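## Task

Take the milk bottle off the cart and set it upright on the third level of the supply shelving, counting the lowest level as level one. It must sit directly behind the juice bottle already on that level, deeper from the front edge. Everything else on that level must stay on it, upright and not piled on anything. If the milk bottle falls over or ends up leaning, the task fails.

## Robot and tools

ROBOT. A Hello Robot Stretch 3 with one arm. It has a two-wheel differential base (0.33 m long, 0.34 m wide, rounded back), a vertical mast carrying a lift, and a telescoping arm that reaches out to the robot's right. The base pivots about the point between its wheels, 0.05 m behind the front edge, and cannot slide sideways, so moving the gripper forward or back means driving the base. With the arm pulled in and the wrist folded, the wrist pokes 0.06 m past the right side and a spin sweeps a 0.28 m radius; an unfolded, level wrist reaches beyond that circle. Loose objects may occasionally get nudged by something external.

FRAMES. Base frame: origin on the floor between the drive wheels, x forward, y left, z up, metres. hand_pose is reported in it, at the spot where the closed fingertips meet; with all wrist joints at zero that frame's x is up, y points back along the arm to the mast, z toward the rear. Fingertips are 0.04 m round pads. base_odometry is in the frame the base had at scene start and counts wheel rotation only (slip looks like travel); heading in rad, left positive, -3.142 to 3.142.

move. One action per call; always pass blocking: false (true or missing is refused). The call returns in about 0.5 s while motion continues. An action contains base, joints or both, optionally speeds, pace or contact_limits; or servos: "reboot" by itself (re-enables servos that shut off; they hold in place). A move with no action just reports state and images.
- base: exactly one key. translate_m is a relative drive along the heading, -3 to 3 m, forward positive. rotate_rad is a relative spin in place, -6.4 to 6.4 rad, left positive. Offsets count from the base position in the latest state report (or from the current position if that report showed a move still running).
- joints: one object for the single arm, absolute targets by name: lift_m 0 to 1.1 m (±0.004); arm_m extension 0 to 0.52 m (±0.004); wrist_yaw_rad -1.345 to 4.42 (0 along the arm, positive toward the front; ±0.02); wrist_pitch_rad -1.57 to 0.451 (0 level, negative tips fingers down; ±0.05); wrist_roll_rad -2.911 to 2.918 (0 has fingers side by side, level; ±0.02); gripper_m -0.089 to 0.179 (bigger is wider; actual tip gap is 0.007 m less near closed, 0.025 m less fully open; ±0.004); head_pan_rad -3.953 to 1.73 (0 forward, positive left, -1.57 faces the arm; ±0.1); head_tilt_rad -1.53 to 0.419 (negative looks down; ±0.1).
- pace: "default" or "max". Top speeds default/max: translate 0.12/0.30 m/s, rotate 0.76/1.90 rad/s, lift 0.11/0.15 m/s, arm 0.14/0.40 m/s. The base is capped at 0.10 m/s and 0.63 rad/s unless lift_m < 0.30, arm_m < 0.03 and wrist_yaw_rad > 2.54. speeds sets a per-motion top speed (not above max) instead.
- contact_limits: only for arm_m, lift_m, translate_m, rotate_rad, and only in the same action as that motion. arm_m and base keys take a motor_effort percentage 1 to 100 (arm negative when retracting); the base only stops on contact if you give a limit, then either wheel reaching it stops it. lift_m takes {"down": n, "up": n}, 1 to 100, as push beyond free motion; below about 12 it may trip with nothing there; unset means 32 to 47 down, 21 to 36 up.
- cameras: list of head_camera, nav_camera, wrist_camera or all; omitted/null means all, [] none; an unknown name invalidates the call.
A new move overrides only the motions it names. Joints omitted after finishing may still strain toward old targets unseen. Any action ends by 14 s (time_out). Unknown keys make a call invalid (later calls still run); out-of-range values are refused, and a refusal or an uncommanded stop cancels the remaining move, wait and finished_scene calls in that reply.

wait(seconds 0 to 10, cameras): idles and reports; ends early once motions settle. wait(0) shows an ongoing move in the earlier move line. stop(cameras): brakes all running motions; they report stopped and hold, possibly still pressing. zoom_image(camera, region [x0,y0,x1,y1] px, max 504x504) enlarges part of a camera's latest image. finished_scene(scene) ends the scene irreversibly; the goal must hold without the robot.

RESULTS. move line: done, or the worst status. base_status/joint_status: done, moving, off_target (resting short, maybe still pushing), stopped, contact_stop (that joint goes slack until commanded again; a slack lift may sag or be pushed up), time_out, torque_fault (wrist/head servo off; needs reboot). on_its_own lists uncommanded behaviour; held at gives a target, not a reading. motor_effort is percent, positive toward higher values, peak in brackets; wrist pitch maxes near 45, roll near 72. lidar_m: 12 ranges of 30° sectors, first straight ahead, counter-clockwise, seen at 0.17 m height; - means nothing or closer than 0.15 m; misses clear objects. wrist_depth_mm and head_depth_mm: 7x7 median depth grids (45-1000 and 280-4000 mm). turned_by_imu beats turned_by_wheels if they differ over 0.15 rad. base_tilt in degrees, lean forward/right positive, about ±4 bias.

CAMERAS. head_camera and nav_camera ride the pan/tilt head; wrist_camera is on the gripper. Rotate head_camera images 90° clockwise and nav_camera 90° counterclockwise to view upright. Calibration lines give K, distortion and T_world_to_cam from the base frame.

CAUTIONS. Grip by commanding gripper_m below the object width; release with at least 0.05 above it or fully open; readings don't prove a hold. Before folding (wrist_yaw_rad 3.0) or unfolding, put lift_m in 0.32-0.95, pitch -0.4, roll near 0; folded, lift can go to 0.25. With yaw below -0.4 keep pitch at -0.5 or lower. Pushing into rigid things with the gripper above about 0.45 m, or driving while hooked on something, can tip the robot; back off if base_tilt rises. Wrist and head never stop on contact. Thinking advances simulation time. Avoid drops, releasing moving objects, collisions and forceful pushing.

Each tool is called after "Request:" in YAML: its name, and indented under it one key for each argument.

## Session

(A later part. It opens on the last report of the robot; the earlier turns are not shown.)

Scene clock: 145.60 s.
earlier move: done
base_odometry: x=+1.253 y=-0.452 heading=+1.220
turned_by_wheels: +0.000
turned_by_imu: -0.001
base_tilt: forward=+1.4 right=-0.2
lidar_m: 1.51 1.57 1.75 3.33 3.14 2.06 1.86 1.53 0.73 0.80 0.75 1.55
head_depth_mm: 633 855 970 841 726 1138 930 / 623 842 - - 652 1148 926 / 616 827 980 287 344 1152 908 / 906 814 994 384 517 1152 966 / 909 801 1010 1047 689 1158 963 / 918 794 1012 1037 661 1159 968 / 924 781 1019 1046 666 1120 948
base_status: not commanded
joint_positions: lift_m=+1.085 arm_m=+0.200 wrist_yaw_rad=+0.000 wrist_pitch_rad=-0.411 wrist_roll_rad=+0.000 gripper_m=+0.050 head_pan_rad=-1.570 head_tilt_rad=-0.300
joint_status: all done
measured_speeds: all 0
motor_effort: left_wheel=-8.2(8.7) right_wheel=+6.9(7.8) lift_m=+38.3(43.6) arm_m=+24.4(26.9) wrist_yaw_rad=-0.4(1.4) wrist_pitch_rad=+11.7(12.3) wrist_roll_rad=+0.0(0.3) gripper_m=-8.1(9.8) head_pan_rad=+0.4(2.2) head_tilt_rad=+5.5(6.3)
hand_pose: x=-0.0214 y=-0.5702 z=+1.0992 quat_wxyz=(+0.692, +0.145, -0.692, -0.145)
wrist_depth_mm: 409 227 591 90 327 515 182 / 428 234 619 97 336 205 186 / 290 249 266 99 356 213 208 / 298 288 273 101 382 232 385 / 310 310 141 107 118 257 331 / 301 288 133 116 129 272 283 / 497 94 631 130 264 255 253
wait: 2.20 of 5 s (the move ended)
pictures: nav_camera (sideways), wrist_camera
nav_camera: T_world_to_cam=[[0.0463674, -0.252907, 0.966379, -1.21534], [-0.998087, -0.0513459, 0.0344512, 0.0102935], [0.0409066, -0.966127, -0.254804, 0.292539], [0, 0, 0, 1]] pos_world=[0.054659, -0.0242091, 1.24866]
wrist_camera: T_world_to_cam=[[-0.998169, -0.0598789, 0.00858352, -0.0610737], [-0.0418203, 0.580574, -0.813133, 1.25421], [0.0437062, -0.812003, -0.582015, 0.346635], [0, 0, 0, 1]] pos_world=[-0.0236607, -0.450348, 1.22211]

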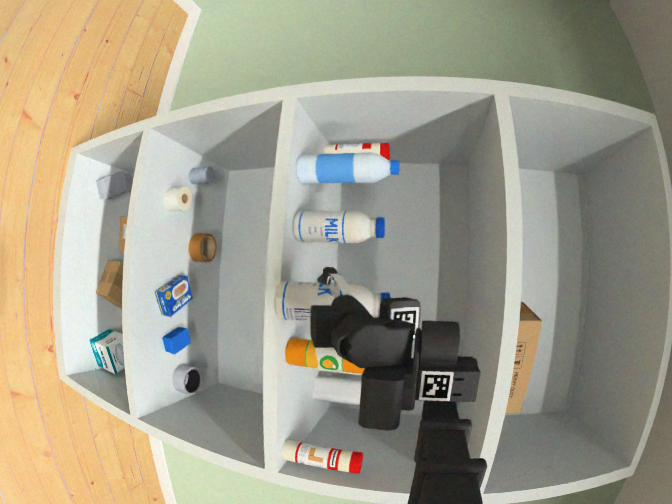

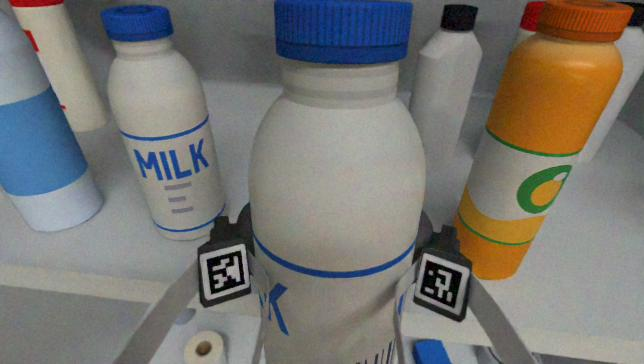

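Request:
move:
  joints: {"arm_m":0.44}
  speeds: {"arm_m":0.1}
  contact_limits: {"arm_m":45}
  blocking: false
  cameras: []

Request:
wait:
  seconds: 5
  cameras: ["wrist_camera","nav_camera"]

Scene clock: 146.37 s.
move: moving
base_odometry: x=+1.253 y=-0.452 heading=+1.220
turned_by_wheels: +0.000
turned_by_imu: +0.000
base_tilt: forward=+1.3 right=-0.1
lidar_m: 1.51 1.58 1.75 3.33 3.15 2.06 1.86 1.53 0.73 0.80 0.75 1.55
head_depth_mm: 632 859 969 834 725 1141 931 / 622 841 287 286 648 1148 926 / 615 827 295 300 545 1145 914 / 905 815 987 398 532 1153 962 / 911 800 1007 1050 687 1159 965 / 920 791 1010 1035 661 1160 966 / 924 780 1018 1042 668 1118 949
base_status: not commanded
joint_positions: lift_m=+1.085 arm_m=+0.218 wrist_yaw_rad=+0.000 wrist_pitch_rad=-0.411 wrist_roll_rad=+0.000 gripper_m=+0.050 head_pan_rad=-1.570 head_tilt_rad=-0.300
joint_status: arm_m moving
measured_speeds: translate_m=+0.000 rotate_rad=+0.000 lift_m=+0.000 arm_m=+0.068 wrist_yaw_rad=+0.000 wrist_pitch_rad=+0.000 wrist_roll_rad=+0.000 head_pan_rad=+0.000 head_tilt_rad=+0.000
motor_effort: left_wheel=-8.2(8.4) right_wheel=+6.9(7.4) lift_m=+37.5(37.9) arm_m=+25.9(26.5) wrist_yaw_rad=-0.7(1.3) wrist_pitch_rad=+12.1(12.8) wrist_roll_rad=+0.0(0.3) gripper_m=-8.6(9.1) head_pan_rad=+0.7(1.7) head_tilt_rad=+5.4(5.9)
contact_limits: arm_m 45 (drawing in: default 43, maximum 56; extending or still: default 51, maximum 69)
hand_pose: x=-0.0214 y=-0.5879 z=+1.0992 quat_wxyz=(+0.692, +0.145, -0.692, -0.145)
wrist_depth_mm: 396 219 577 90 319 510 167 / 419 219 610 97 323 213 172 / 293 229 256 99 341 204 186 / 296 258 258 101 375 218 381 / 301 301 140 107 118 237 332 / 284 278 133 116 129 261 279 / 502 94 273 130 249 243 245

Scene clock: 149.27 s.
earlier move: done
base_odometry: x=+1.253 y=-0.452 heading=+1.220
turned_by_wheels: +0.000
turned_by_imu: -0.001
base_tilt: forward=+1.4 right=-0.1
lidar_m: 1.50 1.57 1.74 3.33 3.15 2.06 1.86 1.53 0.73 0.80 0.75 1.55
head_depth_mm: 633 858 400 849 725 1139 929 / 621 845 500 629 647 1143 929 / 614 830 507 778 733 1145 909 / 905 816 982 748 736 1155 961 / 913 803 1009 1051 691 1156 964 / 914 791 1008 1034 661 1161 966 / 924 781 1016 1043 667 1115 946
base_status: not commanded
joint_positions: lift_m=+1.085 arm_m=+0.440 wrist_yaw_rad=+0.000 wrist_pitch_rad=-0.411 wrist_roll_rad=+0.000 gripper_m=+0.050 head_pan_rad=-1.570 head_tilt_rad=-0.300
joint_status: all done
measured_speeds: all 0
motor_effort: left_wheel=-7.9(8.5) right_wheel=+6.7(7.8) lift_m=+35.8(37.9) arm_m=+24.5(26.6) wrist_yaw_rad=-0.6(1.4) wrist_pitch_rad=+11.5(12.8) wrist_roll_rad=+0.0(0.4) gripper_m=-7.9(9.5) head_pan_rad=+1.5(2.3) head_tilt_rad=+5.0(6.0)
contact_limits: arm_m 45 (drawing in: default 43, maximum 56; extending or still: default 51, maximum 69)
hand_pose: x=-0.0214 y=-0.8102 z=+1.0992 quat_wxyz=(+0.692, +0.145, -0.692, -0.145)
wrist_depth_mm: 383 370 360 90 326 326 319 / 423 408 396 97 359 353 342 / 444 445 430 99 379 384 132 / 379 382 354 101 373 153 136 / 315 318 141 107 118 148 136 / 270 271 133 116 129 156 205 / 244 94 232 130 211 171 223
wait: 2.90 of 5 s (the move ended)
pictures: nav_camera (sideways), wrist_camera
nav_camera: T_world_to_cam=[[0.0463674, -0.252907, 0.966379, -1.21534], [-0.998087, -0.0513459, 0.0344512, 0.0102935], [0.0409066, -0.966127, -0.254804, 0.292539], [0, 0, 0, 1]] pos_world=[0.054659, -0.0242091, 1.24866]
wrist_camera: T_world_to_cam=[[-0.998169, -0.0598789, 0.00858352, -0.0754447], [-0.0418203, 0.580574, -0.813133, 1.39354], [0.0437062, -0.812003, -0.582015, 0.151754], [0, 0, 0, 1]] pos_world=[-0.0236607, -0.690348, 1.22211]

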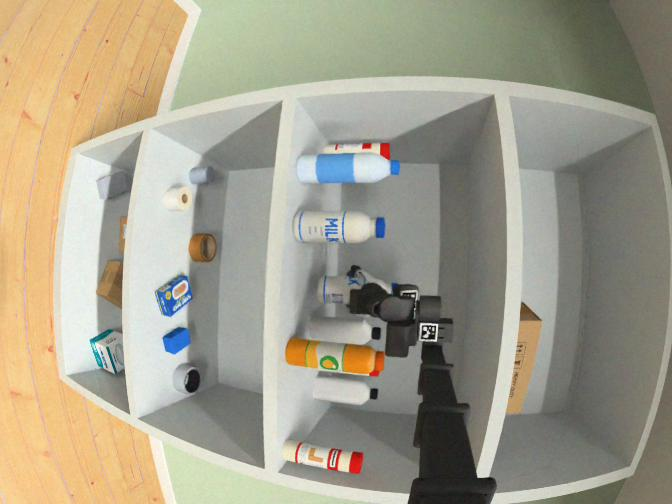

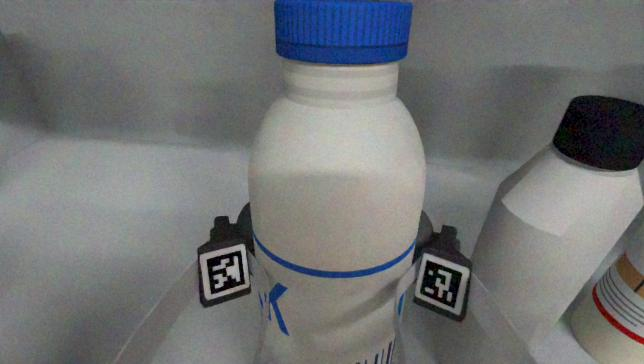

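Request:
move:
  base: {"translate_m":0.008}
  blocking: false
  cameras: []

Request:
wait:
  seconds: 3
  cameras: []

Request:
move:
  joints: {"lift_m":1.0}
  speeds: {"lift_m":0.03}
  contact_limits: {"lift_m":{"down":14}}
  blocking: false
  cameras: []

Request:
wait:
  seconds: 5
  cameras: ["wrist_camera"]

Scene clock: 150.20 s.
move: moving
base_odometry: x=+1.255 y=-0.445 heading=+1.220
turned_by_wheels: +0.000
turned_by_imu: +0.000
base_tilt: forward=+0.9 right=-0.5
lidar_m: 1.50 1.56 1.74 3.32 3.15 2.07 1.87 1.52 0.74 0.80 0.75 1.54
head_depth_mm: 631 860 400 842 724 1138 926 / 622 843 502 629 649 1148 929 / 614 831 507 777 732 1146 908 / 906 817 983 746 737 1153 961 / 910 804 1009 1040 674 1159 961 / 914 793 1016 1041 668 1161 936 / 922 781 1016 999 664 1119 954
base_status: translate_m moving
joint_positions: lift_m=+1.085 arm_m=+0.440 wrist_yaw_rad=+0.000 wrist_pitch_rad=-0.411 wrist_roll_rad=+0.000 gripper_m=+0.050 head_pan_rad=-1.570 head_tilt_rad=-0.300
joint_status: not commanded
measured_speeds: translate_m=+0.004 rotate_rad=+0.000 lift_m=+0.000 arm_m=+0.000 wrist_yaw_rad=+0.000 wrist_pitch_rad=+0.000 wrist_roll_rad=+0.000 head_pan_rad=+0.000 head_tilt_rad=+0.000
motor_effort: left_wheel=+2.4(6.0) right_wheel=+6.6(10.8) lift_m=+35.3(35.7) arm_m=+24.6(25.9) wrist_yaw_rad=-0.5(1.5) wrist_pitch_rad=+11.8(12.3) wrist_roll_rad=-0.2(0.3) gripper_m=-7.4(9.4) head_pan_rad=+0.5(1.9) head_tilt_rad=+5.1(6.1)
contact_limits: arm_m 45 (drawing in: default 43, maximum 56; extending or still: default 51, maximum 69)
hand_pose: x=-0.0214 y=-0.8102 z=+1.0992 quat_wxyz=(+0.692, +0.145, -0.692, -0.145)
wrist_depth_mm: 384 371 360 90 328 328 318 / 413 406 396 97 361 356 340 / 447 442 428 99 382 388 135 / 378 382 355 101 375 375 137 / 315 318 141 107 118 156 136 / 271 271 133 116 129 160 205 / 242 94 232 130 223 170 226

Scene clock: 150.50 s.
earlier move: done
base_odometry: x=+1.255 y=-0.445 heading=+1.220
turned_by_wheels: +0.000
turned_by_imu: +0.000
base_tilt: forward=+1.5 right=-0.2
lidar_m: 1.50 1.56 1.74 3.33 3.15 2.07 1.87 1.53 0.74 0.80 0.75 1.55
head_depth_mm: 631 856 400 844 728 1143 925 / 620 844 499 630 650 1142 930 / 614 828 507 777 735 1149 912 / 908 815 982 747 737 1153 962 / 908 805 1010 1048 673 1157 965 / 917 793 1008 1042 670 1161 938 / 923 785 1018 1000 664 1115 945
base_status: done
joint_positions: lift_m=+1.085 arm_m=+0.440 wrist_yaw_rad=+0.000 wrist_pitch_rad=-0.411 wrist_roll_rad=+0.000 gripper_m=+0.050 head_pan_rad=-1.570 head_tilt_rad=-0.300
joint_status: not commanded
measured_speeds: all 0
motor_effort: left_wheel=+2.9(6.0) right_wheel=+5.2(10.8) lift_m=+35.2(35.7) arm_m=+23.9(25.9) wrist_yaw_rad=-1.0(1.5) wrist_pitch_rad=+11.8(12.4) wrist_roll_rad=+0.0(0.3) gripper_m=-8.7(9.4) head_pan_rad=+0.6(1.9) head_tilt_rad=+5.4(6.1)
contact_limits: arm_m 45 (drawing in: default 43, maximum 56; extending or still: default 51, maximum 69)
hand_pose: x=-0.0214 y=-0.8102 z=+1.0992 quat_wxyz=(+0.692, +0.145, -0.692, -0.145)
wrist_depth_mm: 386 372 363 90 325 329 319 / 415 404 397 97 360 355 342 / 447 442 431 99 382 389 134 / 379 382 356 101 376 380 137 / 315 318 140 107 127 163 136 / 271 271 133 116 129 160 205 / 242 95 233 130 229 169 226
wait: 0.30 of 3 s (the move ended)

Scene clock: 151.00 s.
move: moving
base_odometry: x=+1.255 y=-0.445 heading=+1.220
turned_by_wheels: +0.000
turned_by_imu: +0.000
base_tilt: forward=+1.4 right=-0.2
lidar_m: 1.50 1.56 1.73 3.32 3.16 2.07 1.87 1.53 0.74 0.80 0.75 1.54
head_depth_mm: 631 856 970 838 725 1141 925 / 620 846 501 628 649 1140 930 / 614 828 519 583 732 1152 910 / 908 818 987 623 736 1158 962 / 913 804 1010 1040 671 1159 964 / 915 794 1014 1040 667 1162 934 / 923 783 1017 994 665 1116 946
base_status: not commanded
joint_positions: lift_m=+1.072 arm_m=+0.440 wrist_yaw_rad=+0.000 wrist_pitch_rad=-0.411 wrist_roll_rad=+0.000 gripper_m=+0.050 head_pan_rad=-1.570 head_tilt_rad=-0.300
joint_status: lift_m moving
measured_speeds: translate_m=+0.000 rotate_rad=+0.000 lift_m=-0.030 arm_m=+0.000 wrist_yaw_rad=+0.000 wrist_pitch_rad=+0.000 wrist_roll_rad=+0.000 head_pan_rad=+0.000 head_tilt_rad=+0.000
motor_effort: left_wheel=+2.6(3.2) right_wheel=+5.2(5.5) lift_m=+21.3(33.9) arm_m=+24.5(25.5) wrist_yaw_rad=-0.5(1.3) wrist_pitch_rad=+11.3(12.4) wrist_roll_rad=+0.3(0.3) gripper_m=-7.7(8.7) head_pan_rad=+1.4(1.5) head_tilt_rad=+5.2(5.7)
contact_limits: arm_m 45 (drawing in: default 43, maximum 56; extending or still: default 51, maximum 69); lift_m down 14 (down: maximum 72; up: maximum 65)
hand_pose: x=-0.0214 y=-0.8102 z=+1.0864 quat_wxyz=(+0.692, +0.145, -0.692, -0.145)
wrist_depth_mm: 382 371 362 90 327 327 318 / 416 409 399 97 362 358 337 / 431 433 424 99 379 386 134 / 361 364 339 101 358 343 129 / 301 302 141 107 118 163 135 / 257 257 133 116 129 160 205 / 225 94 221 130 217 170 221

Scene clock: 153.77 s.
earlier move: done
base_odometry: x=+1.255 y=-0.445 heading=+1.220
turned_by_wheels: +0.000
turned_by_imu: -0.001
base_tilt: forward=+1.2 right=-0.2
lidar_m: 1.49 1.57 1.74 3.34 3.15 2.07 1.87 1.53 0.74 0.80 0.75 1.55
head_depth_mm: 631 853 994 422 619 1137 927 / 621 840 993 425 650 1149 931 / 616 824 996 525 691 1155 910 / 904 813 1002 666 692 1154 962 / 911 800 1009 1043 674 1156 966 / 921 790 1013 1039 670 1164 934 / 928 778 1015 998 664 1122 948
base_status: not commanded
joint_positions: lift_m=+1.000 arm_m=+0.440 wrist_yaw_rad=+0.000 wrist_pitch_rad=-0.317 wrist_roll_rad=+0.000 gripper_m=+0.050 head_pan_rad=-1.570 head_tilt_rad=-0.300
joint_status: all done
measured_speeds: all 0
motor_effort: left_wheel=+2.6(3.2) right_wheel=+5.2(6.2) lift_m=+11.9(33.9) arm_m=+23.6(25.6) wrist_yaw_rad=-0.9(1.6) wrist_pitch_rad=-5.7(12.4) wrist_roll_rad=+0.0(0.5) gripper_m=-7.4(9.6) head_pan_rad=+1.2(2.2) head_tilt_rad=+5.0(6.2)
contact_limits: arm_m 45 (drawing in: default 43, maximum 56; extending or still: default 51, maximum 69); lift_m down 14 (down: maximum 72; up: maximum 65)
hand_pose: x=-0.0214 y=-0.8210 z=+1.0360 quat_wxyz=(+0.698, +0.112, -0.698, -0.112)
wrist_depth_mm: 377 365 349 97 106 322 309 / 410 396 372 100 107 346 108 / 399 402 384 103 114 372 117 / 299 304 279 108 286 301 117 / 240 242 151 111 127 230 126 / 200 202 133 116 129 148 137 / 172 163 169 121 171 152 169
wait: 2.77 of 5 s (the move ended)
wrist_camera: T_world_to_cam=[[-0.99816, -0.0589401, 0.0142225, -0.0806017], [-0.0419196, 0.501376, -0.864213, 1.33629], [0.0438059, -0.863219, -0.502925, -0.0177142], [0, 0, 0, 1]] pos_world=[-0.0236607, -0.690027, 1.14708]

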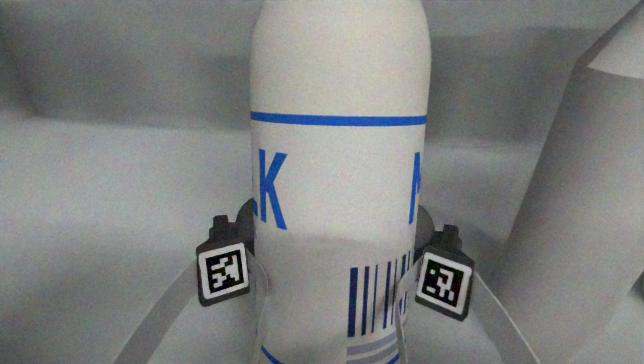

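Request:
move:
  joints: {"gripper_m":0.105}
  blocking: false
  cameras: []

Request:
wait:
  seconds: 3
  cameras: ["wrist_camera"]

Scene clock: 154.63 s.
move: moving
base_odometry: x=+1.255 y=-0.445 heading=+1.220
turned_by_wheels: +0.000
turned_by_imu: +0.000
base_tilt: forward=+1.3 right=-0.2
lidar_m: 1.50 1.56 1.74 3.34 3.14 2.07 1.87 1.53 0.74 0.80 0.75 1.54
head_depth_mm: 629 858 992 424 616 1138 925 / 621 842 995 427 649 1151 929 / 615 825 998 525 688 1153 910 / 908 816 1002 746 691 1158 959 / 912 803 1009 1041 673 1155 967 / 916 792 1011 1040 668 1154 936 / 924 780 1014 999 665 1117 949
base_status: not commanded
joint_positions: lift_m=+1.000 arm_m=+0.440 wrist_yaw_rad=+0.000 wrist_pitch_rad=-0.363 wrist_roll_rad=+0.000 gripper_m=+0.087 head_pan_rad=-1.570 head_tilt_rad=-0.300
joint_status: gripper_m moving
measured_speeds: translate_m=+0.000 rotate_rad=+0.000 lift_m=+0.000 arm_m=+0.000 wrist_yaw_rad=-0.010 wrist_pitch_rad=-0.072 wrist_roll_rad=+0.000 head_pan_rad=+0.000 head_tilt_rad=+0.000
motor_effort: left_wheel=+2.6(3.0) right_wheel=+4.5(5.6) lift_m=+16.8(16.8) arm_m=+23.4(23.5) wrist_yaw_rad=-1.0(1.2) wrist_pitch_rad=+3.7(6.0) wrist_roll_rad=-0.1(0.3) gripper_m=+77.1(77.2) head_pan_rad=+2.1(2.1) head_tilt_rad=+5.3(6.1)
contact_limits: arm_m 45 (drawing in: default 43, maximum 56; extending or still: default 51, maximum 69); lift_m down 14 (down: maximum 72; up: maximum 65)
hand_pose: x=-0.0215 y=-0.8159 z=+1.0251 quat_wxyz=(+0.696, +0.128, -0.695, -0.128)
wrist_depth_mm: 380 368 - 64 66 324 107 / 412 403 76 66 69 350 107 / 347 349 79 72 75 363 116 / 270 270 94 80 84 267 119 / 218 221 107 89 95 153 130 / 186 179 130 100 116 150 147 / 161 153 157 113 155 126 162

Scene clock: 155.20 s.
earlier move: done
base_odometry: x=+1.255 y=-0.445 heading=+1.220
turned_by_wheels: +0.000
turned_by_imu: +0.000
base_tilt: forward=+1.5 right=-0.1
lidar_m: 1.50 1.56 1.74 3.34 3.14 2.07 1.87 1.53 0.74 0.80 0.75 1.54
head_depth_mm: 632 858 988 423 617 1142 926 / 620 844 999 428 649 1142 933 / 616 828 998 525 690 1148 910 / 904 814 1001 745 659 1149 964 / 910 803 1007 1042 673 1153 966 / 917 790 1011 1041 669 1167 934 / 924 780 1016 1000 665 1114 946
base_status: not commanded
joint_positions: lift_m=+1.000 arm_m=+0.440 wrist_yaw_rad=+0.000 wrist_pitch_rad=-0.364 wrist_roll_rad=+0.000 gripper_m=+0.105 head_pan_rad=-1.570 head_tilt_rad=-0.300
joint_status: all done
measured_speeds: all 0
motor_effort: left_wheel=+2.5(3.0) right_wheel=+5.2(5.6) lift_m=+26.5(26.5) arm_m=+23.0(23.5) wrist_yaw_rad=-0.8(1.2) wrist_pitch_rad=+3.2(6.0) wrist_roll_rad=-0.2(0.3) gripper_m=-1.3(78.2) head_pan_rad=+0.4(2.1) head_tilt_rad=+4.9(6.1)
contact_limits: arm_m 45 (drawing in: default 43, maximum 56; extending or still: default 51, maximum 69); lift_m down 14 (down: maximum 72; up: maximum 65)
hand_pose: x=-0.0215 y=-0.8158 z=+1.0249 quat_wxyz=(+0.696, +0.128, -0.695, -0.128)
wrist_depth_mm: 376 372 - 62 66 325 107 / 414 405 71 65 69 350 107 / 342 347 77 72 76 364 116 / 267 269 88 78 87 265 119 / 217 220 99 88 97 150 130 / 185 125 131 99 123 129 149 / - 157 153 113 154 156 161
wait: 0.57 of 3 s (the move ended)
wrist_camera: T_world_to_cam=[[-0.998186, -0.0591346, 0.0113173, -0.0773677], [-0.0416233, 0.541957, -0.839375, 1.33174], [0.0435026, -0.838323, -0.543435, 0.0428616], [0, 0, 0, 1]] pos_world=[-0.0236607, -0.690387, 1.14199]

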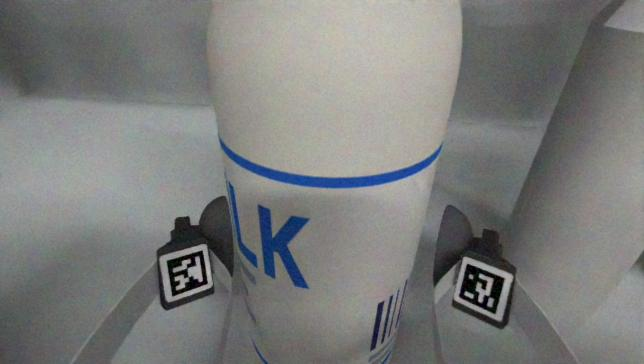

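Request:
move:
  joints: {"arm_m":0.33}
  speeds: {"arm_m":0.06}
  blocking: false
  cameras: []

Request:
wait:
  seconds: 4
  cameras: ["wrist_camera"]

Request:
move:
  joints: {"arm_m":0.0}
  speeds: {"arm_m":0.25}
  blocking: false
  cameras: []

Request:
wait:
  seconds: 4
  cameras: []

Request:
move:
  base: {"translate_m":-0.15}
  joints: {"wrist_pitch_rad":0.0,"lift_m":0.968}
  blocking: false
  cameras: []

Request:
wait:
  seconds: 5

Scene clock: 156.20 s.
move: moving
base_odometry: x=+1.255 y=-0.445 heading=+1.220
turned_by_wheels: +0.000
turned_by_imu: +0.000
base_tilt: forward=+1.3 right=-0.2
lidar_m: 1.49 1.57 1.74 3.34 3.16 2.07 1.87 1.53 0.74 0.80 0.75 1.55
head_depth_mm: 631 857 987 415 617 1139 923 / 621 842 995 471 649 1139 930 / 616 827 994 511 690 1147 909 / 910 814 1007 745 656 1157 962 / 908 802 1010 1041 674 1160 967 / 918 791 1017 1037 667 1159 937 / 922 780 1018 998 666 1115 949
base_status: not commanded
joint_positions: lift_m=+1.000 arm_m=+0.423 wrist_yaw_rad=+0.000 wrist_pitch_rad=-0.364 wrist_roll_rad=+0.000 gripper_m=+0.105 head_pan_rad=-1.570 head_tilt_rad=-0.300
joint_status: arm_m moving
measured_speeds: translate_m=+0.000 rotate_rad=+0.000 lift_m=+0.000 arm_m=-0.060 wrist_yaw_rad=+0.000 wrist_pitch_rad=+0.000 wrist_roll_rad=+0.000 head_pan_rad=+0.000 head_tilt_rad=+0.000
motor_effort: left_wheel=+2.5(2.9) right_wheel=+4.8(5.4) lift_m=+35.2(35.8) arm_m=-24.9(26.8) wrist_yaw_rad=-0.5(0.8) wrist_pitch_rad=+3.3(3.7) wrist_roll_rad=+0.0(0.3) gripper_m=+0.8(0.8) head_pan_rad=+1.2(1.5) head_tilt_rad=+5.3(5.6)
contact_limits: lift_m down 14 (down: maximum 72; up: maximum 65)
hand_pose: x=-0.0215 y=-0.7985 z=+1.0249 quat_wxyz=(+0.696, +0.128, -0.695, -0.128)
wrist_depth_mm: 392 385 82 75 83 336 115 / 418 413 87 80 84 363 117 / 343 347 99 88 95 345 126 / 269 269 113 97 266 156 134 / 219 219 150 107 146 155 150 / 184 125 135 119 142 130 180 / - 156 158 139 159 156 165

Scene clock: 158.23 s.
earlier move: done
base_odometry: x=+1.255 y=-0.445 heading=+1.220
turned_by_wheels: +0.000
turned_by_imu: -0.001
base_tilt: forward=+1.3 right=-0.1
lidar_m: 1.49 1.57 1.73 3.34 3.15 2.06 1.87 1.53 0.74 0.80 0.75 1.54
head_depth_mm: 631 855 992 341 648 1137 924 / 619 843 993 419 622 1148 927 / 616 829 1002 421 434 1144 913 / 906 816 1002 752 627 1153 963 / 908 802 1005 1040 671 1154 963 / 918 792 1012 1043 668 1160 935 / 925 781 1018 997 665 1116 949
base_status: not commanded
joint_positions: lift_m=+1.000 arm_m=+0.330 wrist_yaw_rad=+0.000 wrist_pitch_rad=-0.364 wrist_roll_rad=+0.000 gripper_m=+0.105 head_pan_rad=-1.570 head_tilt_rad=-0.300
joint_status: all done
measured_speeds: all 0
motor_effort: left_wheel=+2.6(3.0) right_wheel=+5.0(5.7) lift_m=+32.1(35.8) arm_m=-24.6(26.8) wrist_yaw_rad=-0.6(1.1) wrist_pitch_rad=+2.8(3.8) wrist_roll_rad=-0.2(0.5) gripper_m=-0.1(1.3) head_pan_rad=+1.2(1.7) head_tilt_rad=+5.0(5.9)
contact_limits: lift_m down 14 (down: maximum 72; up: maximum 65)
hand_pose: x=-0.0215 y=-0.7058 z=+1.0249 quat_wxyz=(+0.696, +0.128, -0.695, -0.128)
wrist_depth_mm: 477 476 460 165 426 194 217 / 129 491 475 176 447 209 234 / 129 348 353 195 339 230 247 / 131 259 273 215 264 254 261 / 136 165 207 223 218 226 229 / 143 128 177 188 183 130 144 / - 157 161 163 163 156 132
wait: 2.03 of 4 s (the move ended)
wrist_camera: T_world_to_cam=[[-0.998186, -0.0591367, 0.0113105, -0.0708576], [-0.0416212, 0.542003, -0.839345, 1.2722], [0.0435058, -0.838293, -0.543481, 0.135201], [0, 0, 0, 1]] pos_world=[-0.0236607, -0.580387, 1.14209]

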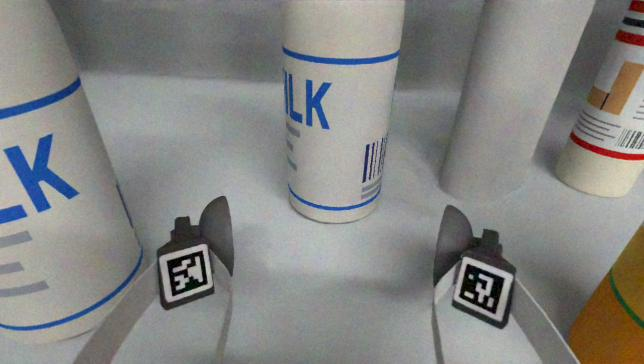

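Scene clock: 158.73 s.
move: moving
base_odometry: x=+1.255 y=-0.445 heading=+1.220
turned_by_wheels: +0.000
turned_by_imu: +0.000
base_tilt: forward=+1.3 right=-0.2
lidar_m: 1.49 1.56 1.73 3.33 3.14 2.07 1.87 1.53 0.74 0.80 0.75 1.55
head_depth_mm: 631 856 993 334 647 1136 925 / 620 843 997 413 419 1146 927 / 616 825 998 408 418 1151 912 / 909 812 1006 750 627 1147 963 / 913 798 1011 1044 671 1161 965 / 916 789 1011 1040 666 1163 937 / 923 781 1018 1002 666 1113 951
base_status: not commanded
joint_positions: lift_m=+1.000 arm_m=+0.312 wrist_yaw_rad=+0.000 wrist_pitch_rad=-0.364 wrist_roll_rad=+0.000 gripper_m=+0.105 head_pan_rad=-1.570 head_tilt_rad=-0.300
joint_status: arm_m moving
measured_speeds: translate_m=+0.000 rotate_rad=+0.000 lift_m=+0.000 arm_m=-0.068 wrist_yaw_rad=+0.000 wrist_pitch_rad=+0.000 wrist_roll_rad=+0.000 head_pan_rad=+0.000 head_tilt_rad=+0.000
motor_effort: left_wheel=+2.3(2.9) right_wheel=+5.3(5.8) lift_m=+31.2(32.1) arm_m=-25.6(26.5) wrist_yaw_rad=-1.1(1.1) wrist_pitch_rad=+2.7(3.4) wrist_roll_rad=+0.0(0.3) gripper_m=-0.8(1.2) head_pan_rad=+1.2(1.3) head_tilt_rad=+5.0(5.9)
contact_limits: lift_m down 14 (down: maximum 72; up: maximum 65)
hand_pose: x=-0.0215 y=-0.6881 z=+1.0249 quat_wxyz=(+0.696, +0.128, -0.695, -0.128)
wrist_depth_mm: 127 491 475 177 434 206 237 / 128 493 499 192 464 225 248 / 131 330 351 211 341 248 259 / 136 248 273 233 265 267 269 / 145 164 208 223 219 226 143 / 158 125 177 188 184 130 140 / - 157 162 163 164 156 138

Scene clock: 161.60 s.
earlier move: done
base_odometry: x=+1.255 y=-0.445 heading=+1.220
turned_by_wheels: +0.000
turned_by_imu: -0.001
base_tilt: forward=+1.4 right=-0.1
lidar_m: 1.50 1.56 1.74 3.33 3.15 2.07 1.87 1.53 0.74 0.80 0.75 1.55
head_depth_mm: 631 854 988 847 727 1136 - / 622 841 992 632 650 1146 - / 616 825 999 1030 733 1146 - / 903 812 1004 756 738 1150 930 / 913 804 1008 1042 675 1154 878 / 923 791 1012 1043 668 1160 936 / 920 777 1017 1002 665 1124 948
base_status: not commanded
joint_positions: lift_m=+1.000 arm_m=+0.000 wrist_yaw_rad=+0.000 wrist_pitch_rad=-0.365 wrist_roll_rad=+0.000 gripper_m=+0.105 head_pan_rad=-1.570 head_tilt_rad=-0.300
joint_status: all done
measured_speeds: all 0
motor_effort: left_wheel=+2.6(3.0) right_wheel=+5.0(5.8) lift_m=+26.8(32.1) arm_m=-24.9(26.9) wrist_yaw_rad=-0.5(1.2) wrist_pitch_rad=+2.7(4.1) wrist_roll_rad=-0.2(0.6) gripper_m=-0.5(1.2) head_pan_rad=+1.1(2.3) head_tilt_rad=+5.2(6.0)
contact_limits: lift_m down 14 (down: maximum 72; up: maximum 65)
hand_pose: x=-0.0215 y=-0.3757 z=+1.0248 quat_wxyz=(+0.696, +0.129, -0.695, -0.129)
wrist_depth_mm: 474 400 393 680 504 520 529 / 448 435 430 492 478 494 501 / 460 413 407 398 387 377 375 / 524 - - - - 875 - / - - 826 860 862 772 - / - 125 695 736 707 124 - / - 658 663 649 657 620 524
wait: 2.87 of 4 s (the move ended)

Scene clock: 162.10 s.
move: moving
base_odometry: x=+1.250 y=-0.459 heading=+1.219
turned_by_wheels: +0.000
turned_by_imu: +0.000
base_tilt: forward=+1.8 right=-0.2
lidar_m: 1.51 1.58 1.75 3.34 3.14 2.06 1.86 1.53 0.73 0.79 0.75 1.56
head_depth_mm: 633 853 991 837 727 1135 988 / 623 840 995 629 649 623 989 / 616 825 998 979 732 1139 - / 909 812 1005 751 736 1144 - / 909 802 1012 1047 696 635 967 / 917 786 1011 661 662 1158 933 / 925 779 1019 1053 669 1121 952
base_status: translate_m moving
joint_positions: lift_m=+0.977 arm_m=+0.000 wrist_yaw_rad=+0.000 wrist_pitch_rad=-0.053 wrist_roll_rad=+0.000 gripper_m=+0.105 head_pan_rad=-1.570 head_tilt_rad=-0.300
joint_status: lift_m moving; wrist_pitch_rad moving
measured_speeds: translate_m=-0.058 rotate_rad=+0.000 lift_m=-0.063 arm_m=+0.000 wrist_yaw_rad=+0.000 wrist_pitch_rad=+0.432 wrist_roll_rad=+0.000 head_pan_rad=+0.000 head_tilt_rad=+0.000
motor_effort: left_wheel=-9.7(9.7) right_wheel=-5.3(7.0) lift_m=+18.0(27.7) arm_m=-23.9(25.2) wrist_yaw_rad=-0.7(1.0) wrist_pitch_rad=+4.8(5.3) wrist_roll_rad=+0.2(0.2) gripper_m=-0.2(1.0) head_pan_rad=-0.1(1.5) head_tilt_rad=+4.8(5.6)
hand_pose: x=-0.0214 y=-0.3996 z=+1.0780 quat_wxyz=(+0.707, +0.019, -0.707, -0.019)
wrist_depth_mm: 493 568 773 762 733 716 - / 503 423 791 769 745 727 - / 510 435 433 786 538 582 - / 491 460 461 537 431 579 530 / 462 423 404 401 388 405 410 / 505 125 134 - - 126 370 / 493 111 847 838 846 818 -

Scene clock: 164.23 s.
earlier move: done
base_odometry: x=+1.204 y=-0.586 heading=+1.220
turned_by_wheels: +0.000
turned_by_imu: -0.001
base_tilt: forward=+1.3 right=-0.2
lidar_m: 1.64 1.72 1.94 3.33 2.95 1.94 1.72 1.52 0.66 0.76 0.84 1.59
head_depth_mm: 854 801 924 932 650 941 949 / 646 828 987 964 733 390 959 / 635 818 994 814 734 1132 - / 622 806 997 628 650 1141 - / 616 793 1002 1038 743 627 937 / 910 786 1007 1002 746 1156 970 / 919 773 1009 1048 678 1161 970
base_status: done
joint_positions: lift_m=+0.968 arm_m=+0.000 wrist_yaw_rad=+0.000 wrist_pitch_rad=-0.025 wrist_roll_rad=+0.000 gripper_m=+0.105 head_pan_rad=-1.570 head_tilt_rad=-0.300
joint_status: all done
measured_speeds: all 0
motor_effort: left_wheel=-3.1(11.2) right_wheel=-4.0(7.0) lift_m=+22.2(27.7) arm_m=-22.1(25.2) wrist_yaw_rad=-0.4(1.3) wrist_pitch_rad=+5.5(5.9) wrist_roll_rad=+0.0(0.3) gripper_m=+0.7(1.3) head_pan_rad=-0.6(1.5) head_tilt_rad=+5.8(5.9)
hand_pose: x=-0.0214 y=-0.4005 z=+1.0762 quat_wxyz=(+0.707, +0.009, -0.707, -0.009)
wrist_depth_mm: - 792 772 748 732 714 - / 439 808 788 765 757 733 - / 454 448 812 413 591 721 352 / 468 463 548 424 598 556 - / 424 419 396 404 381 378 - / - 124 131 - 134 130 363 / - 810 869 851 884 - 367
wait: 2.13 of 5 s (the move ended)
pictures: head_camera (sideways), nav_camera (sideways), wrist_camera
head_camera: T_world_to_cam=[[0.0145298, 0.244611, -0.969512, 1.27689], [0.999889, -0.00686754, 0.0132524, -0.0214715], [-0.00341648, -0.969597, -0.244684, 0.276588], [0, 0, 0, 1]] pos_world=[0.00386111, -0.04431, 1.30592]
nav_camera: T_world_to_cam=[[0.0463674, -0.252907, 0.966379, -1.21534], [-0.998087, -0.0513459, 0.0344512, 0.0102935], [0.0409066, -0.966127, -0.254804, 0.292539], [0, 0, 0, 1]] pos_world=[0.054659, -0.0242091, 1.24866]
wrist_camera: T_world_to_cam=[[-0.998173, -0.0522123, 0.0304095, -0.0711305], [-0.0417237, 0.231592, -0.971918, 1.16809], [0.0437035, -0.971411, -0.233348, 0.031975], [0, 0, 0, 1]] pos_world=[-0.0236608, -0.243175, 1.14492]

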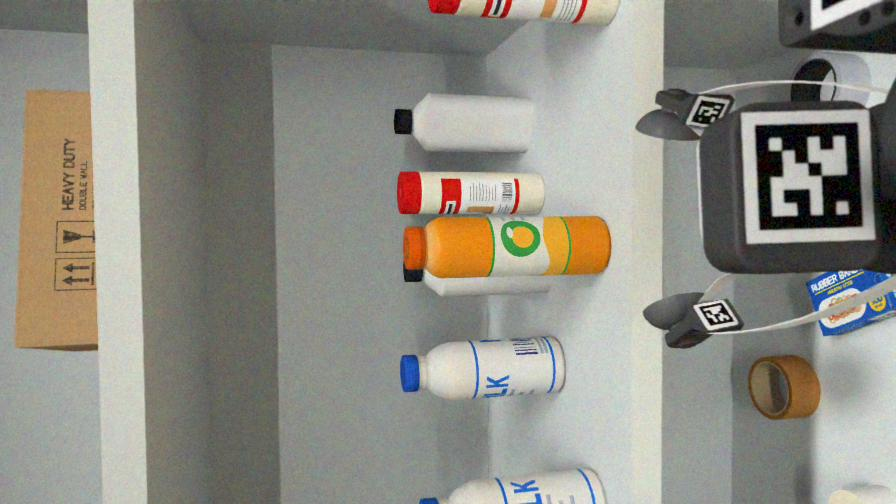

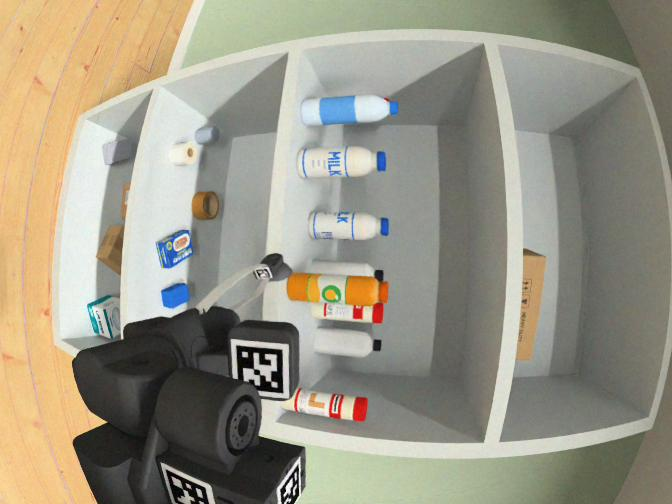

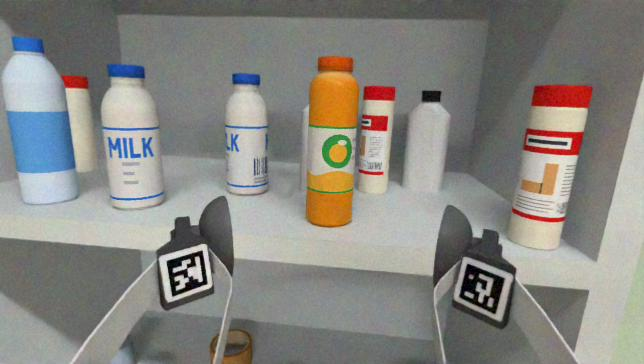

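Request:
move:
  joints: {"arm_m":0.285}
  contact_limits: {"arm_m":45}
  blocking: false
  cameras: []

Request:
wait:
  seconds: 5
  cameras: ["wrist_camera"]

Scene clock: 165.20 s.
move: moving
base_odometry: x=+1.204 y=-0.586 heading=+1.220
turned_by_wheels: +0.000
turned_by_imu: +0.000
base_tilt: forward=+1.4 right=-0.2
lidar_m: 1.65 1.72 1.93 3.33 2.93 1.94 1.72 1.53 0.66 0.76 0.84 1.59
head_depth_mm: 856 804 927 934 650 880 - / 645 832 994 969 731 1107 965 / 634 818 996 821 736 1130 - / 624 804 996 630 648 1136 - / 616 797 1003 1031 741 1112 932 / 911 783 1008 1001 745 1153 968 / 920 773 1012 1048 676 1161 969
base_status: not commanded
joint_positions: lift_m=+0.968 arm_m=+0.018 wrist_yaw_rad=+0.000 wrist_pitch_rad=-0.025 wrist_roll_rad=+0.000 gripper_m=+0.105 head_pan_rad=-1.570 head_tilt_rad=-0.300
joint_status: arm_m moving
measured_speeds: translate_m=+0.000 rotate_rad=+0.000 lift_m=+0.000 arm_m=+0.068 wrist_yaw_rad=+0.000 wrist_pitch_rad=+0.000 wrist_roll_rad=+0.000 head_pan_rad=+0.000 head_tilt_rad=+0.000
motor_effort: left_wheel=-3.1(3.5) right_wheel=-3.4(4.3) lift_m=+25.0(25.0) arm_m=+25.1(27.0) wrist_yaw_rad=-0.7(0.8) wrist_pitch_rad=+5.3(5.3) wrist_roll_rad=+0.0(0.3) gripper_m=+0.6(1.2) head_pan_rad=+1.4(1.6) head_tilt_rad=+5.3(5.6)
contact_limits: arm_m 45 (drawing in: default 43, maximum 56; extending or still: default 51, maximum 69)
hand_pose: x=-0.0214 y=-0.4182 z=+1.0763 quat_wxyz=(+0.707, +0.009, -0.707, -0.009)
wrist_depth_mm: - 780 765 743 721 695 - / 434 811 764 389 727 720 - / 459 428 802 393 574 731 340 / 464 450 528 408 586 560 346 / 412 404 382 399 378 369 359 / - 124 134 - 368 129 348 / - 799 839 849 839 - 353

Scene clock: 168.03 s.
earlier move: done
base_odometry: x=+1.204 y=-0.586 heading=+1.220
turned_by_wheels: +0.000
turned_by_imu: -0.001
base_tilt: forward=+1.4 right=-0.2
lidar_m: 1.65 1.71 1.93 3.33 2.95 1.94 1.72 1.52 0.66 0.76 0.84 1.59
head_depth_mm: 853 801 928 926 316 1025 893 / 645 834 990 834 379 1138 930 / 633 820 987 794 390 1143 927 / 623 808 998 626 488 1146 965 / 615 794 1004 1039 700 1151 935 / 910 784 1007 995 744 1157 970 / 918 775 1010 1047 679 1168 970
base_status: not commanded
joint_positions: lift_m=+0.968 arm_m=+0.285 wrist_yaw_rad=+0.000 wrist_pitch_rad=-0.024 wrist_roll_rad=+0.000 gripper_m=+0.105 head_pan_rad=-1.570 head_tilt_rad=-0.300
joint_status: all done
measured_speeds: all 0
motor_effort: left_wheel=-3.4(3.7) right_wheel=-3.7(4.3) lift_m=+33.4(33.4) arm_m=+24.8(27.0) wrist_yaw_rad=-0.1(1.0) wrist_pitch_rad=+5.5(5.5) wrist_roll_rad=-0.1(0.4) gripper_m=+0.2(1.5) head_pan_rad=+0.8(2.0) head_tilt_rad=+5.0(5.7)
contact_limits: arm_m 45 (drawing in: default 43, maximum 56; extending or still: default 51, maximum 69)
hand_pose: x=-0.0214 y=-0.6856 z=+1.0764 quat_wxyz=(+0.707, +0.009, -0.707, -0.009)
wrist_depth_mm: 530 517 501 111 476 460 452 / 556 243 117 109 275 479 - / 567 240 122 113 279 313 - / 575 247 128 118 291 320 - / 371 255 136 122 293 328 397 / 276 124 134 127 279 130 309 / - 213 147 133 231 217 239
wait: 2.83 of 5 s (the move ended)
wrist_camera: T_world_to_cam=[[-0.998173, -0.052187, 0.0304524, -0.0860499], [-0.0417236, 0.23079, -0.972109, 1.23399], [0.0437034, -0.971603, -0.232546, -0.245872], [0, 0, 0, 1]] pos_world=[-0.0236608, -0.528174, 1.14502]

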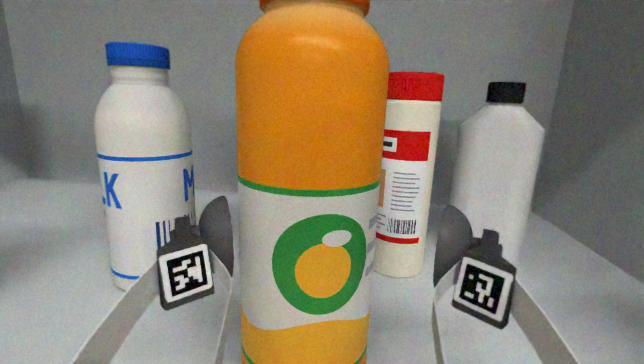

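Request:
move:
  base: {"translate_m":0.009}
  joints: {"arm_m":0.277}
  blocking: false
  cameras: []

Request:
wait:
  seconds: 3
  cameras: ["wrist_camera"]

Request:
move:
  joints: {"gripper_m":0.045}
  blocking: false
  cameras: []

Request:
wait:
  seconds: 3
  cameras: ["wrist_camera"]

Request:
move:
  joints: {"lift_m":0.995,"wrist_pitch_rad":0.03}
  speeds: {"lift_m":0.05}
  blocking: false
  cameras: []

Request:
wait:
  seconds: 3
  cameras: ["wrist_camera"]

Scene clock: 169.33 s.
move: moving
base_odometry: x=+1.207 y=-0.577 heading=+1.220
turned_by_wheels: +0.000
turned_by_imu: +0.000
base_tilt: forward=+1.5 right=-0.3
lidar_m: 1.64 1.71 1.92 3.34 2.95 1.95 1.72 1.52 0.66 0.76 0.83 1.60
head_depth_mm: 882 830 958 958 316 1055 906 / 644 831 986 834 369 1140 958 / 632 817 992 786 382 1108 930 / 624 808 1000 623 474 1140 947 / 614 793 1000 1031 697 1157 935 / 909 784 1007 1038 745 1166 971 / 917 776 1007 1044 669 1162 973
base_status: translate_m moving
joint_positions: lift_m=+0.968 arm_m=+0.277 wrist_yaw_rad=+0.000 wrist_pitch_rad=-0.024 wrist_roll_rad=+0.000 gripper_m=+0.105 head_pan_rad=-1.570 head_tilt_rad=-0.300
joint_status: arm_m moving
measured_speeds: translate_m=+0.008 rotate_rad=+0.000 lift_m=+0.000 arm_m=+0.000 wrist_yaw_rad=+0.000 wrist_pitch_rad=+0.000 wrist_roll_rad=+0.000 head_pan_rad=+0.000 head_tilt_rad=+0.000
motor_effort: left_wheel=+4.0(6.1) right_wheel=+6.3(8.6) lift_m=+35.4(35.8) arm_m=-24.5(25.9) wrist_yaw_rad=-0.6(0.9) wrist_pitch_rad=+5.2(5.3) wrist_roll_rad=+0.0(0.3) gripper_m=+0.0(0.9) head_pan_rad=-0.2(1.7) head_tilt_rad=+4.8(5.4)
hand_pose: x=-0.0214 y=-0.6776 z=+1.0765 quat_wxyz=(+0.707, +0.009, -0.707, -0.009)
wrist_depth_mm: 541 527 516 118 479 472 457 / 559 252 531 116 276 479 475 / 583 246 278 121 281 323 - / 574 256 283 125 294 327 - / 376 268 150 130 147 335 399 / 277 125 147 136 266 130 308 / - 213 216 141 224 217 240

Scene clock: 169.67 s.
earlier move: done
base_odometry: x=+1.207 y=-0.577 heading=+1.220
turned_by_wheels: +0.000
turned_by_imu: +0.000
base_tilt: forward=+1.5 right=-0.2
lidar_m: 1.64 1.71 1.93 3.33 2.95 1.95 1.73 1.52 0.66 0.76 0.83 1.59
head_depth_mm: 883 829 962 964 316 1053 907 / 642 833 990 834 369 1139 959 / 634 820 990 786 382 1108 928 / 623 810 1000 624 473 1142 948 / 616 796 1000 1033 698 1157 936 / 909 786 1006 1034 745 1165 967 / 920 775 1011 1045 668 1161 971
base_status: done
joint_positions: lift_m=+0.968 arm_m=+0.277 wrist_yaw_rad=+0.000 wrist_pitch_rad=-0.024 wrist_roll_rad=+0.000 gripper_m=+0.105 head_pan_rad=-1.570 head_tilt_rad=-0.300
joint_status: all done
measured_speeds: all 0
motor_effort: left_wheel=+1.8(6.1) right_wheel=+4.3(8.6) lift_m=+34.7(35.8) arm_m=-25.9(25.9) wrist_yaw_rad=-0.7(0.9) wrist_pitch_rad=+4.5(5.4) wrist_roll_rad=+0.1(0.3) gripper_m=-0.5(0.9) head_pan_rad=-0.2(1.7) head_tilt_rad=+5.4(5.4)
hand_pose: x=-0.0214 y=-0.6776 z=+1.0765 quat_wxyz=(+0.707, +0.009, -0.707, -0.009)
wrist_depth_mm: 545 525 513 118 475 473 465 / 564 250 533 116 276 484 468 / 583 246 278 121 283 319 - / 574 256 503 125 295 325 - / 370 268 149 130 148 336 398 / 277 125 148 135 158 130 309 / - 212 215 141 223 217 239
wait: 0.33 of 3 s (the move ended)
wrist_camera: T_world_to_cam=[[-0.998173, -0.052187, 0.0304524, -0.0856324], [-0.0417236, 0.23079, -0.972109, 1.23214], [0.0437034, -0.971603, -0.232546, -0.2381], [0, 0, 0, 1]] pos_world=[-0.0236608, -0.520174, 1.14502]

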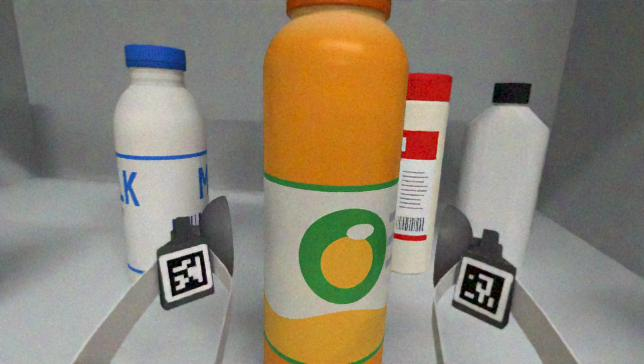

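Scene clock: 170.17 s.
move: moving
base_odometry: x=+1.207 y=-0.577 heading=+1.220
turned_by_wheels: +0.000
turned_by_imu: +0.000
base_tilt: forward=+1.5 right=-0.2
lidar_m: 1.64 1.71 1.92 3.34 2.94 1.95 1.73 1.53 0.66 0.76 0.83 1.59
head_depth_mm: 885 832 963 964 316 1060 906 / 643 835 988 831 370 1139 962 / 634 821 996 787 382 1105 931 / 621 807 1000 623 472 1138 943 / 614 795 1005 1028 739 1154 936 / 910 786 1009 1029 745 1163 969 / 918 775 1011 1046 667 1167 965
base_status: not commanded
joint_positions: lift_m=+0.968 arm_m=+0.277 wrist_yaw_rad=+0.001 wrist_pitch_rad=-0.024 wrist_roll_rad=+0.000 gripper_m=+0.068 head_pan_rad=-1.570 head_tilt_rad=-0.300
joint_status: gripper_m moving
measured_speeds: translate_m=+0.000 rotate_rad=+0.000 lift_m=+0.000 arm_m=+0.000 wrist_yaw_rad=+0.030 wrist_pitch_rad=+0.000 wrist_roll_rad=+0.000 head_pan_rad=+0.000 head_tilt_rad=+0.000
motor_effort: left_wheel=+2.0(2.3) right_wheel=+4.3(5.0) lift_m=+33.9(34.8) arm_m=-23.8(24.6) wrist_yaw_rad=-0.9(1.2) wrist_pitch_rad=+5.1(5.4) wrist_roll_rad=+0.1(0.3) gripper_m=-78.3(79.7) head_pan_rad=+0.3(1.5) head_tilt_rad=+5.4(5.5)
hand_pose: x=-0.0212 y=-0.6776 z=+1.0765 quat_wxyz=(+0.707, +0.009, -0.707, -0.008)
wrist_depth_mm: 542 523 516 118 478 472 460 / 568 251 530 116 276 484 471 / 576 246 276 121 281 320 - / 569 257 284 125 292 327 - / 374 267 151 130 148 343 397 / 276 270 134 136 130 300 309 / 228 205 215 141 222 217 239

Scene clock: 170.80 s.
earlier move: done
base_odometry: x=+1.207 y=-0.577 heading=+1.220
turned_by_wheels: +0.000
turned_by_imu: +0.000
base_tilt: forward=+1.5 right=-0.3
lidar_m: 1.64 1.71 1.92 3.34 2.95 1.94 1.73 1.53 0.66 0.76 0.83 1.59
head_depth_mm: 884 831 958 965 316 1057 906 / 644 831 990 835 369 1136 957 / 631 821 999 786 382 1106 929 / 622 807 999 624 472 1147 946 / 616 794 1005 1032 741 1158 934 / 907 784 1006 1036 748 1152 968 / 920 775 1008 1042 670 1166 970
base_status: not commanded
joint_positions: lift_m=+0.968 arm_m=+0.277 wrist_yaw_rad=+0.003 wrist_pitch_rad=-0.024 wrist_roll_rad=+0.000 gripper_m=+0.045 head_pan_rad=-1.570 head_tilt_rad=-0.300
joint_status: all done
measured_speeds: all 0
motor_effort: left_wheel=+1.8(2.3) right_wheel=+4.3(5.0) lift_m=+33.1(34.8) arm_m=-23.9(24.7) wrist_yaw_rad=-3.0(3.5) wrist_pitch_rad=+4.5(5.4) wrist_roll_rad=+0.0(0.3) gripper_m=-7.0(80.2) head_pan_rad=+0.6(1.5) head_tilt_rad=+4.1(5.5)
hand_pose: x=-0.0207 y=-0.6776 z=+1.0765 quat_wxyz=(+0.707, +0.010, -0.707, -0.008)
wrist_depth_mm: 545 525 518 118 477 470 460 / 563 251 532 115 275 482 473 / 585 246 273 120 281 320 - / 565 256 280 125 292 327 - / 373 265 152 130 148 341 400 / 277 273 135 135 128 303 308 / 219 107 224 141 222 226 239
wait: 0.63 of 3 s (the move ended)
wrist_camera: T_world_to_cam=[[-0.998018, -0.05507, 0.0304686, -0.0868499], [-0.0424056, 0.230665, -0.972109, 1.23208], [0.0465061, -0.971474, -0.232543, -0.23799], [0, 0, 0, 1]] pos_world=[-0.0233628, -0.520181, 1.14502]

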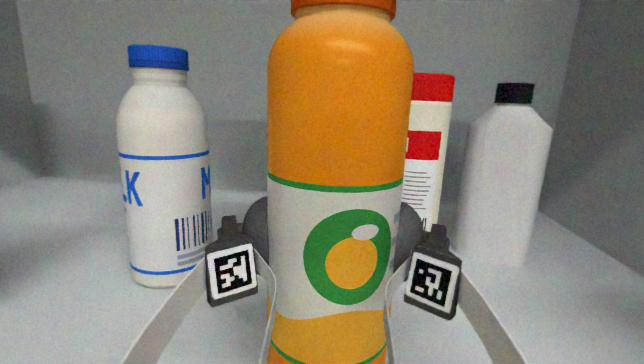

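Scene clock: 171.30 s.
move: moving
base_odometry: x=+1.207 y=-0.577 heading=+1.220
turned_by_wheels: +0.000
turned_by_imu: +0.000
base_tilt: forward=+1.4 right=-0.2
lidar_m: 1.64 1.71 1.92 3.34 2.95 1.94 1.73 1.52 0.66 0.76 0.83 1.59
head_depth_mm: 885 832 962 893 315 979 906 / 643 837 991 822 361 1138 959 / 631 821 992 469 379 1147 929 / 621 808 999 624 480 1148 947 / 617 798 999 1035 742 1154 934 / 912 785 1005 1037 746 1159 964 / 918 778 1009 1043 669 1160 969
base_status: not commanded
joint_positions: lift_m=+0.987 arm_m=+0.277 wrist_yaw_rad=+0.001 wrist_pitch_rad=-0.041 wrist_roll_rad=+0.000 gripper_m=+0.045 head_pan_rad=-1.570 head_tilt_rad=-0.300
joint_status: lift_m moving; wrist_pitch_rad moving
measured_speeds: translate_m=+0.000 rotate_rad=+0.000 lift_m=+0.050 arm_m=+0.000 wrist_yaw_rad=+0.000 wrist_pitch_rad=+0.000 wrist_roll_rad=+0.000 head_pan_rad=+0.000 head_tilt_rad=+0.000
motor_effort: left_wheel=+1.9(2.2) right_wheel=+3.5(4.4) lift_m=+38.7(40.6) arm_m=-23.0(24.6) wrist_yaw_rad=-1.3(3.4) wrist_pitch_rad=+13.7(14.4) wrist_roll_rad=-0.2(0.4) gripper_m=-6.3(8.2) head_pan_rad=+0.0(1.3) head_tilt_rad=+5.0(5.6)
hand_pose: x=-0.0211 y=-0.6770 z=+1.0910 quat_wxyz=(+0.707, +0.015, -0.707, -0.014)
wrist_depth_mm: 545 526 510 118 478 469 460 / 561 532 537 115 276 485 470 / 582 247 543 120 281 323 - / 575 255 281 125 291 327 - / 390 267 151 130 148 343 414 / 292 280 134 135 130 318 325 / 234 106 230 141 235 242 254

Scene clock: 171.87 s.
earlier move: off_target
base_odometry: x=+1.207 y=-0.577 heading=+1.220
turned_by_wheels: +0.000
turned_by_imu: +0.000
base_tilt: forward=+1.4 right=-0.2
lidar_m: 1.64 1.71 1.93 3.34 2.96 1.95 1.73 1.52 0.66 0.76 0.83 1.60
head_depth_mm: 885 829 958 838 649 975 906 / 642 835 992 403 360 1142 954 / 632 818 998 379 379 1148 929 / 622 807 1000 614 488 1152 945 / 616 801 1002 1029 740 1153 936 / 909 788 1006 1033 744 1166 967 / 917 775 1008 1041 669 1161 970
base_status: not commanded
joint_positions: lift_m=+0.995 arm_m=+0.277 wrist_yaw_rad=+0.001 wrist_pitch_rad=-0.041 wrist_roll_rad=+0.000 gripper_m=+0.045 head_pan_rad=-1.570 head_tilt_rad=-0.300
joint_status: wrist_pitch_rad off_target (ended at -0.041, target +0.030); the others done
measured_speeds: all 0
on_its_own: wrist_pitch_rad is at rest, and its effort (+13.2) is outside its rest range (-8 to +12)
motor_effort: left_wheel=+2.0(2.2) right_wheel=+4.1(4.8) lift_m=+38.6(41.1) arm_m=-23.1(24.6) wrist_yaw_rad=-1.5(3.4) wrist_pitch_rad=+13.2(14.5) wrist_roll_rad=-0.2(0.4) gripper_m=-8.0(8.2) head_pan_rad=+0.7(1.3) head_tilt_rad=+4.7(5.6)
hand_pose: x=-0.0211 y=-0.6770 z=+1.0991 quat_wxyz=(+0.707, +0.015, -0.707, -0.014)
wrist_depth_mm: 540 523 514 118 476 469 458 / 558 530 533 116 280 485 473 / 583 253 542 120 281 333 - / 589 255 281 125 292 325 - / 411 267 151 130 145 342 - / 309 297 134 135 130 335 340 / 248 106 244 140 251 264 269
wait: 0.57 of 3 s (the move ended)
wrist_camera: T_world_to_cam=[[-0.998103, -0.0539633, 0.0296335, -0.0863016], [-0.0421141, 0.247369, -0.968006, 1.26072], [0.0449063, -0.967417, -0.249173, -0.211155], [0, 0, 0, 1]] pos_world=[-0.0235616, -0.520796, 1.17033]

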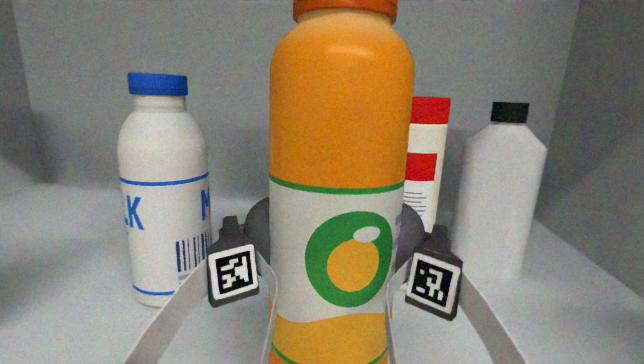

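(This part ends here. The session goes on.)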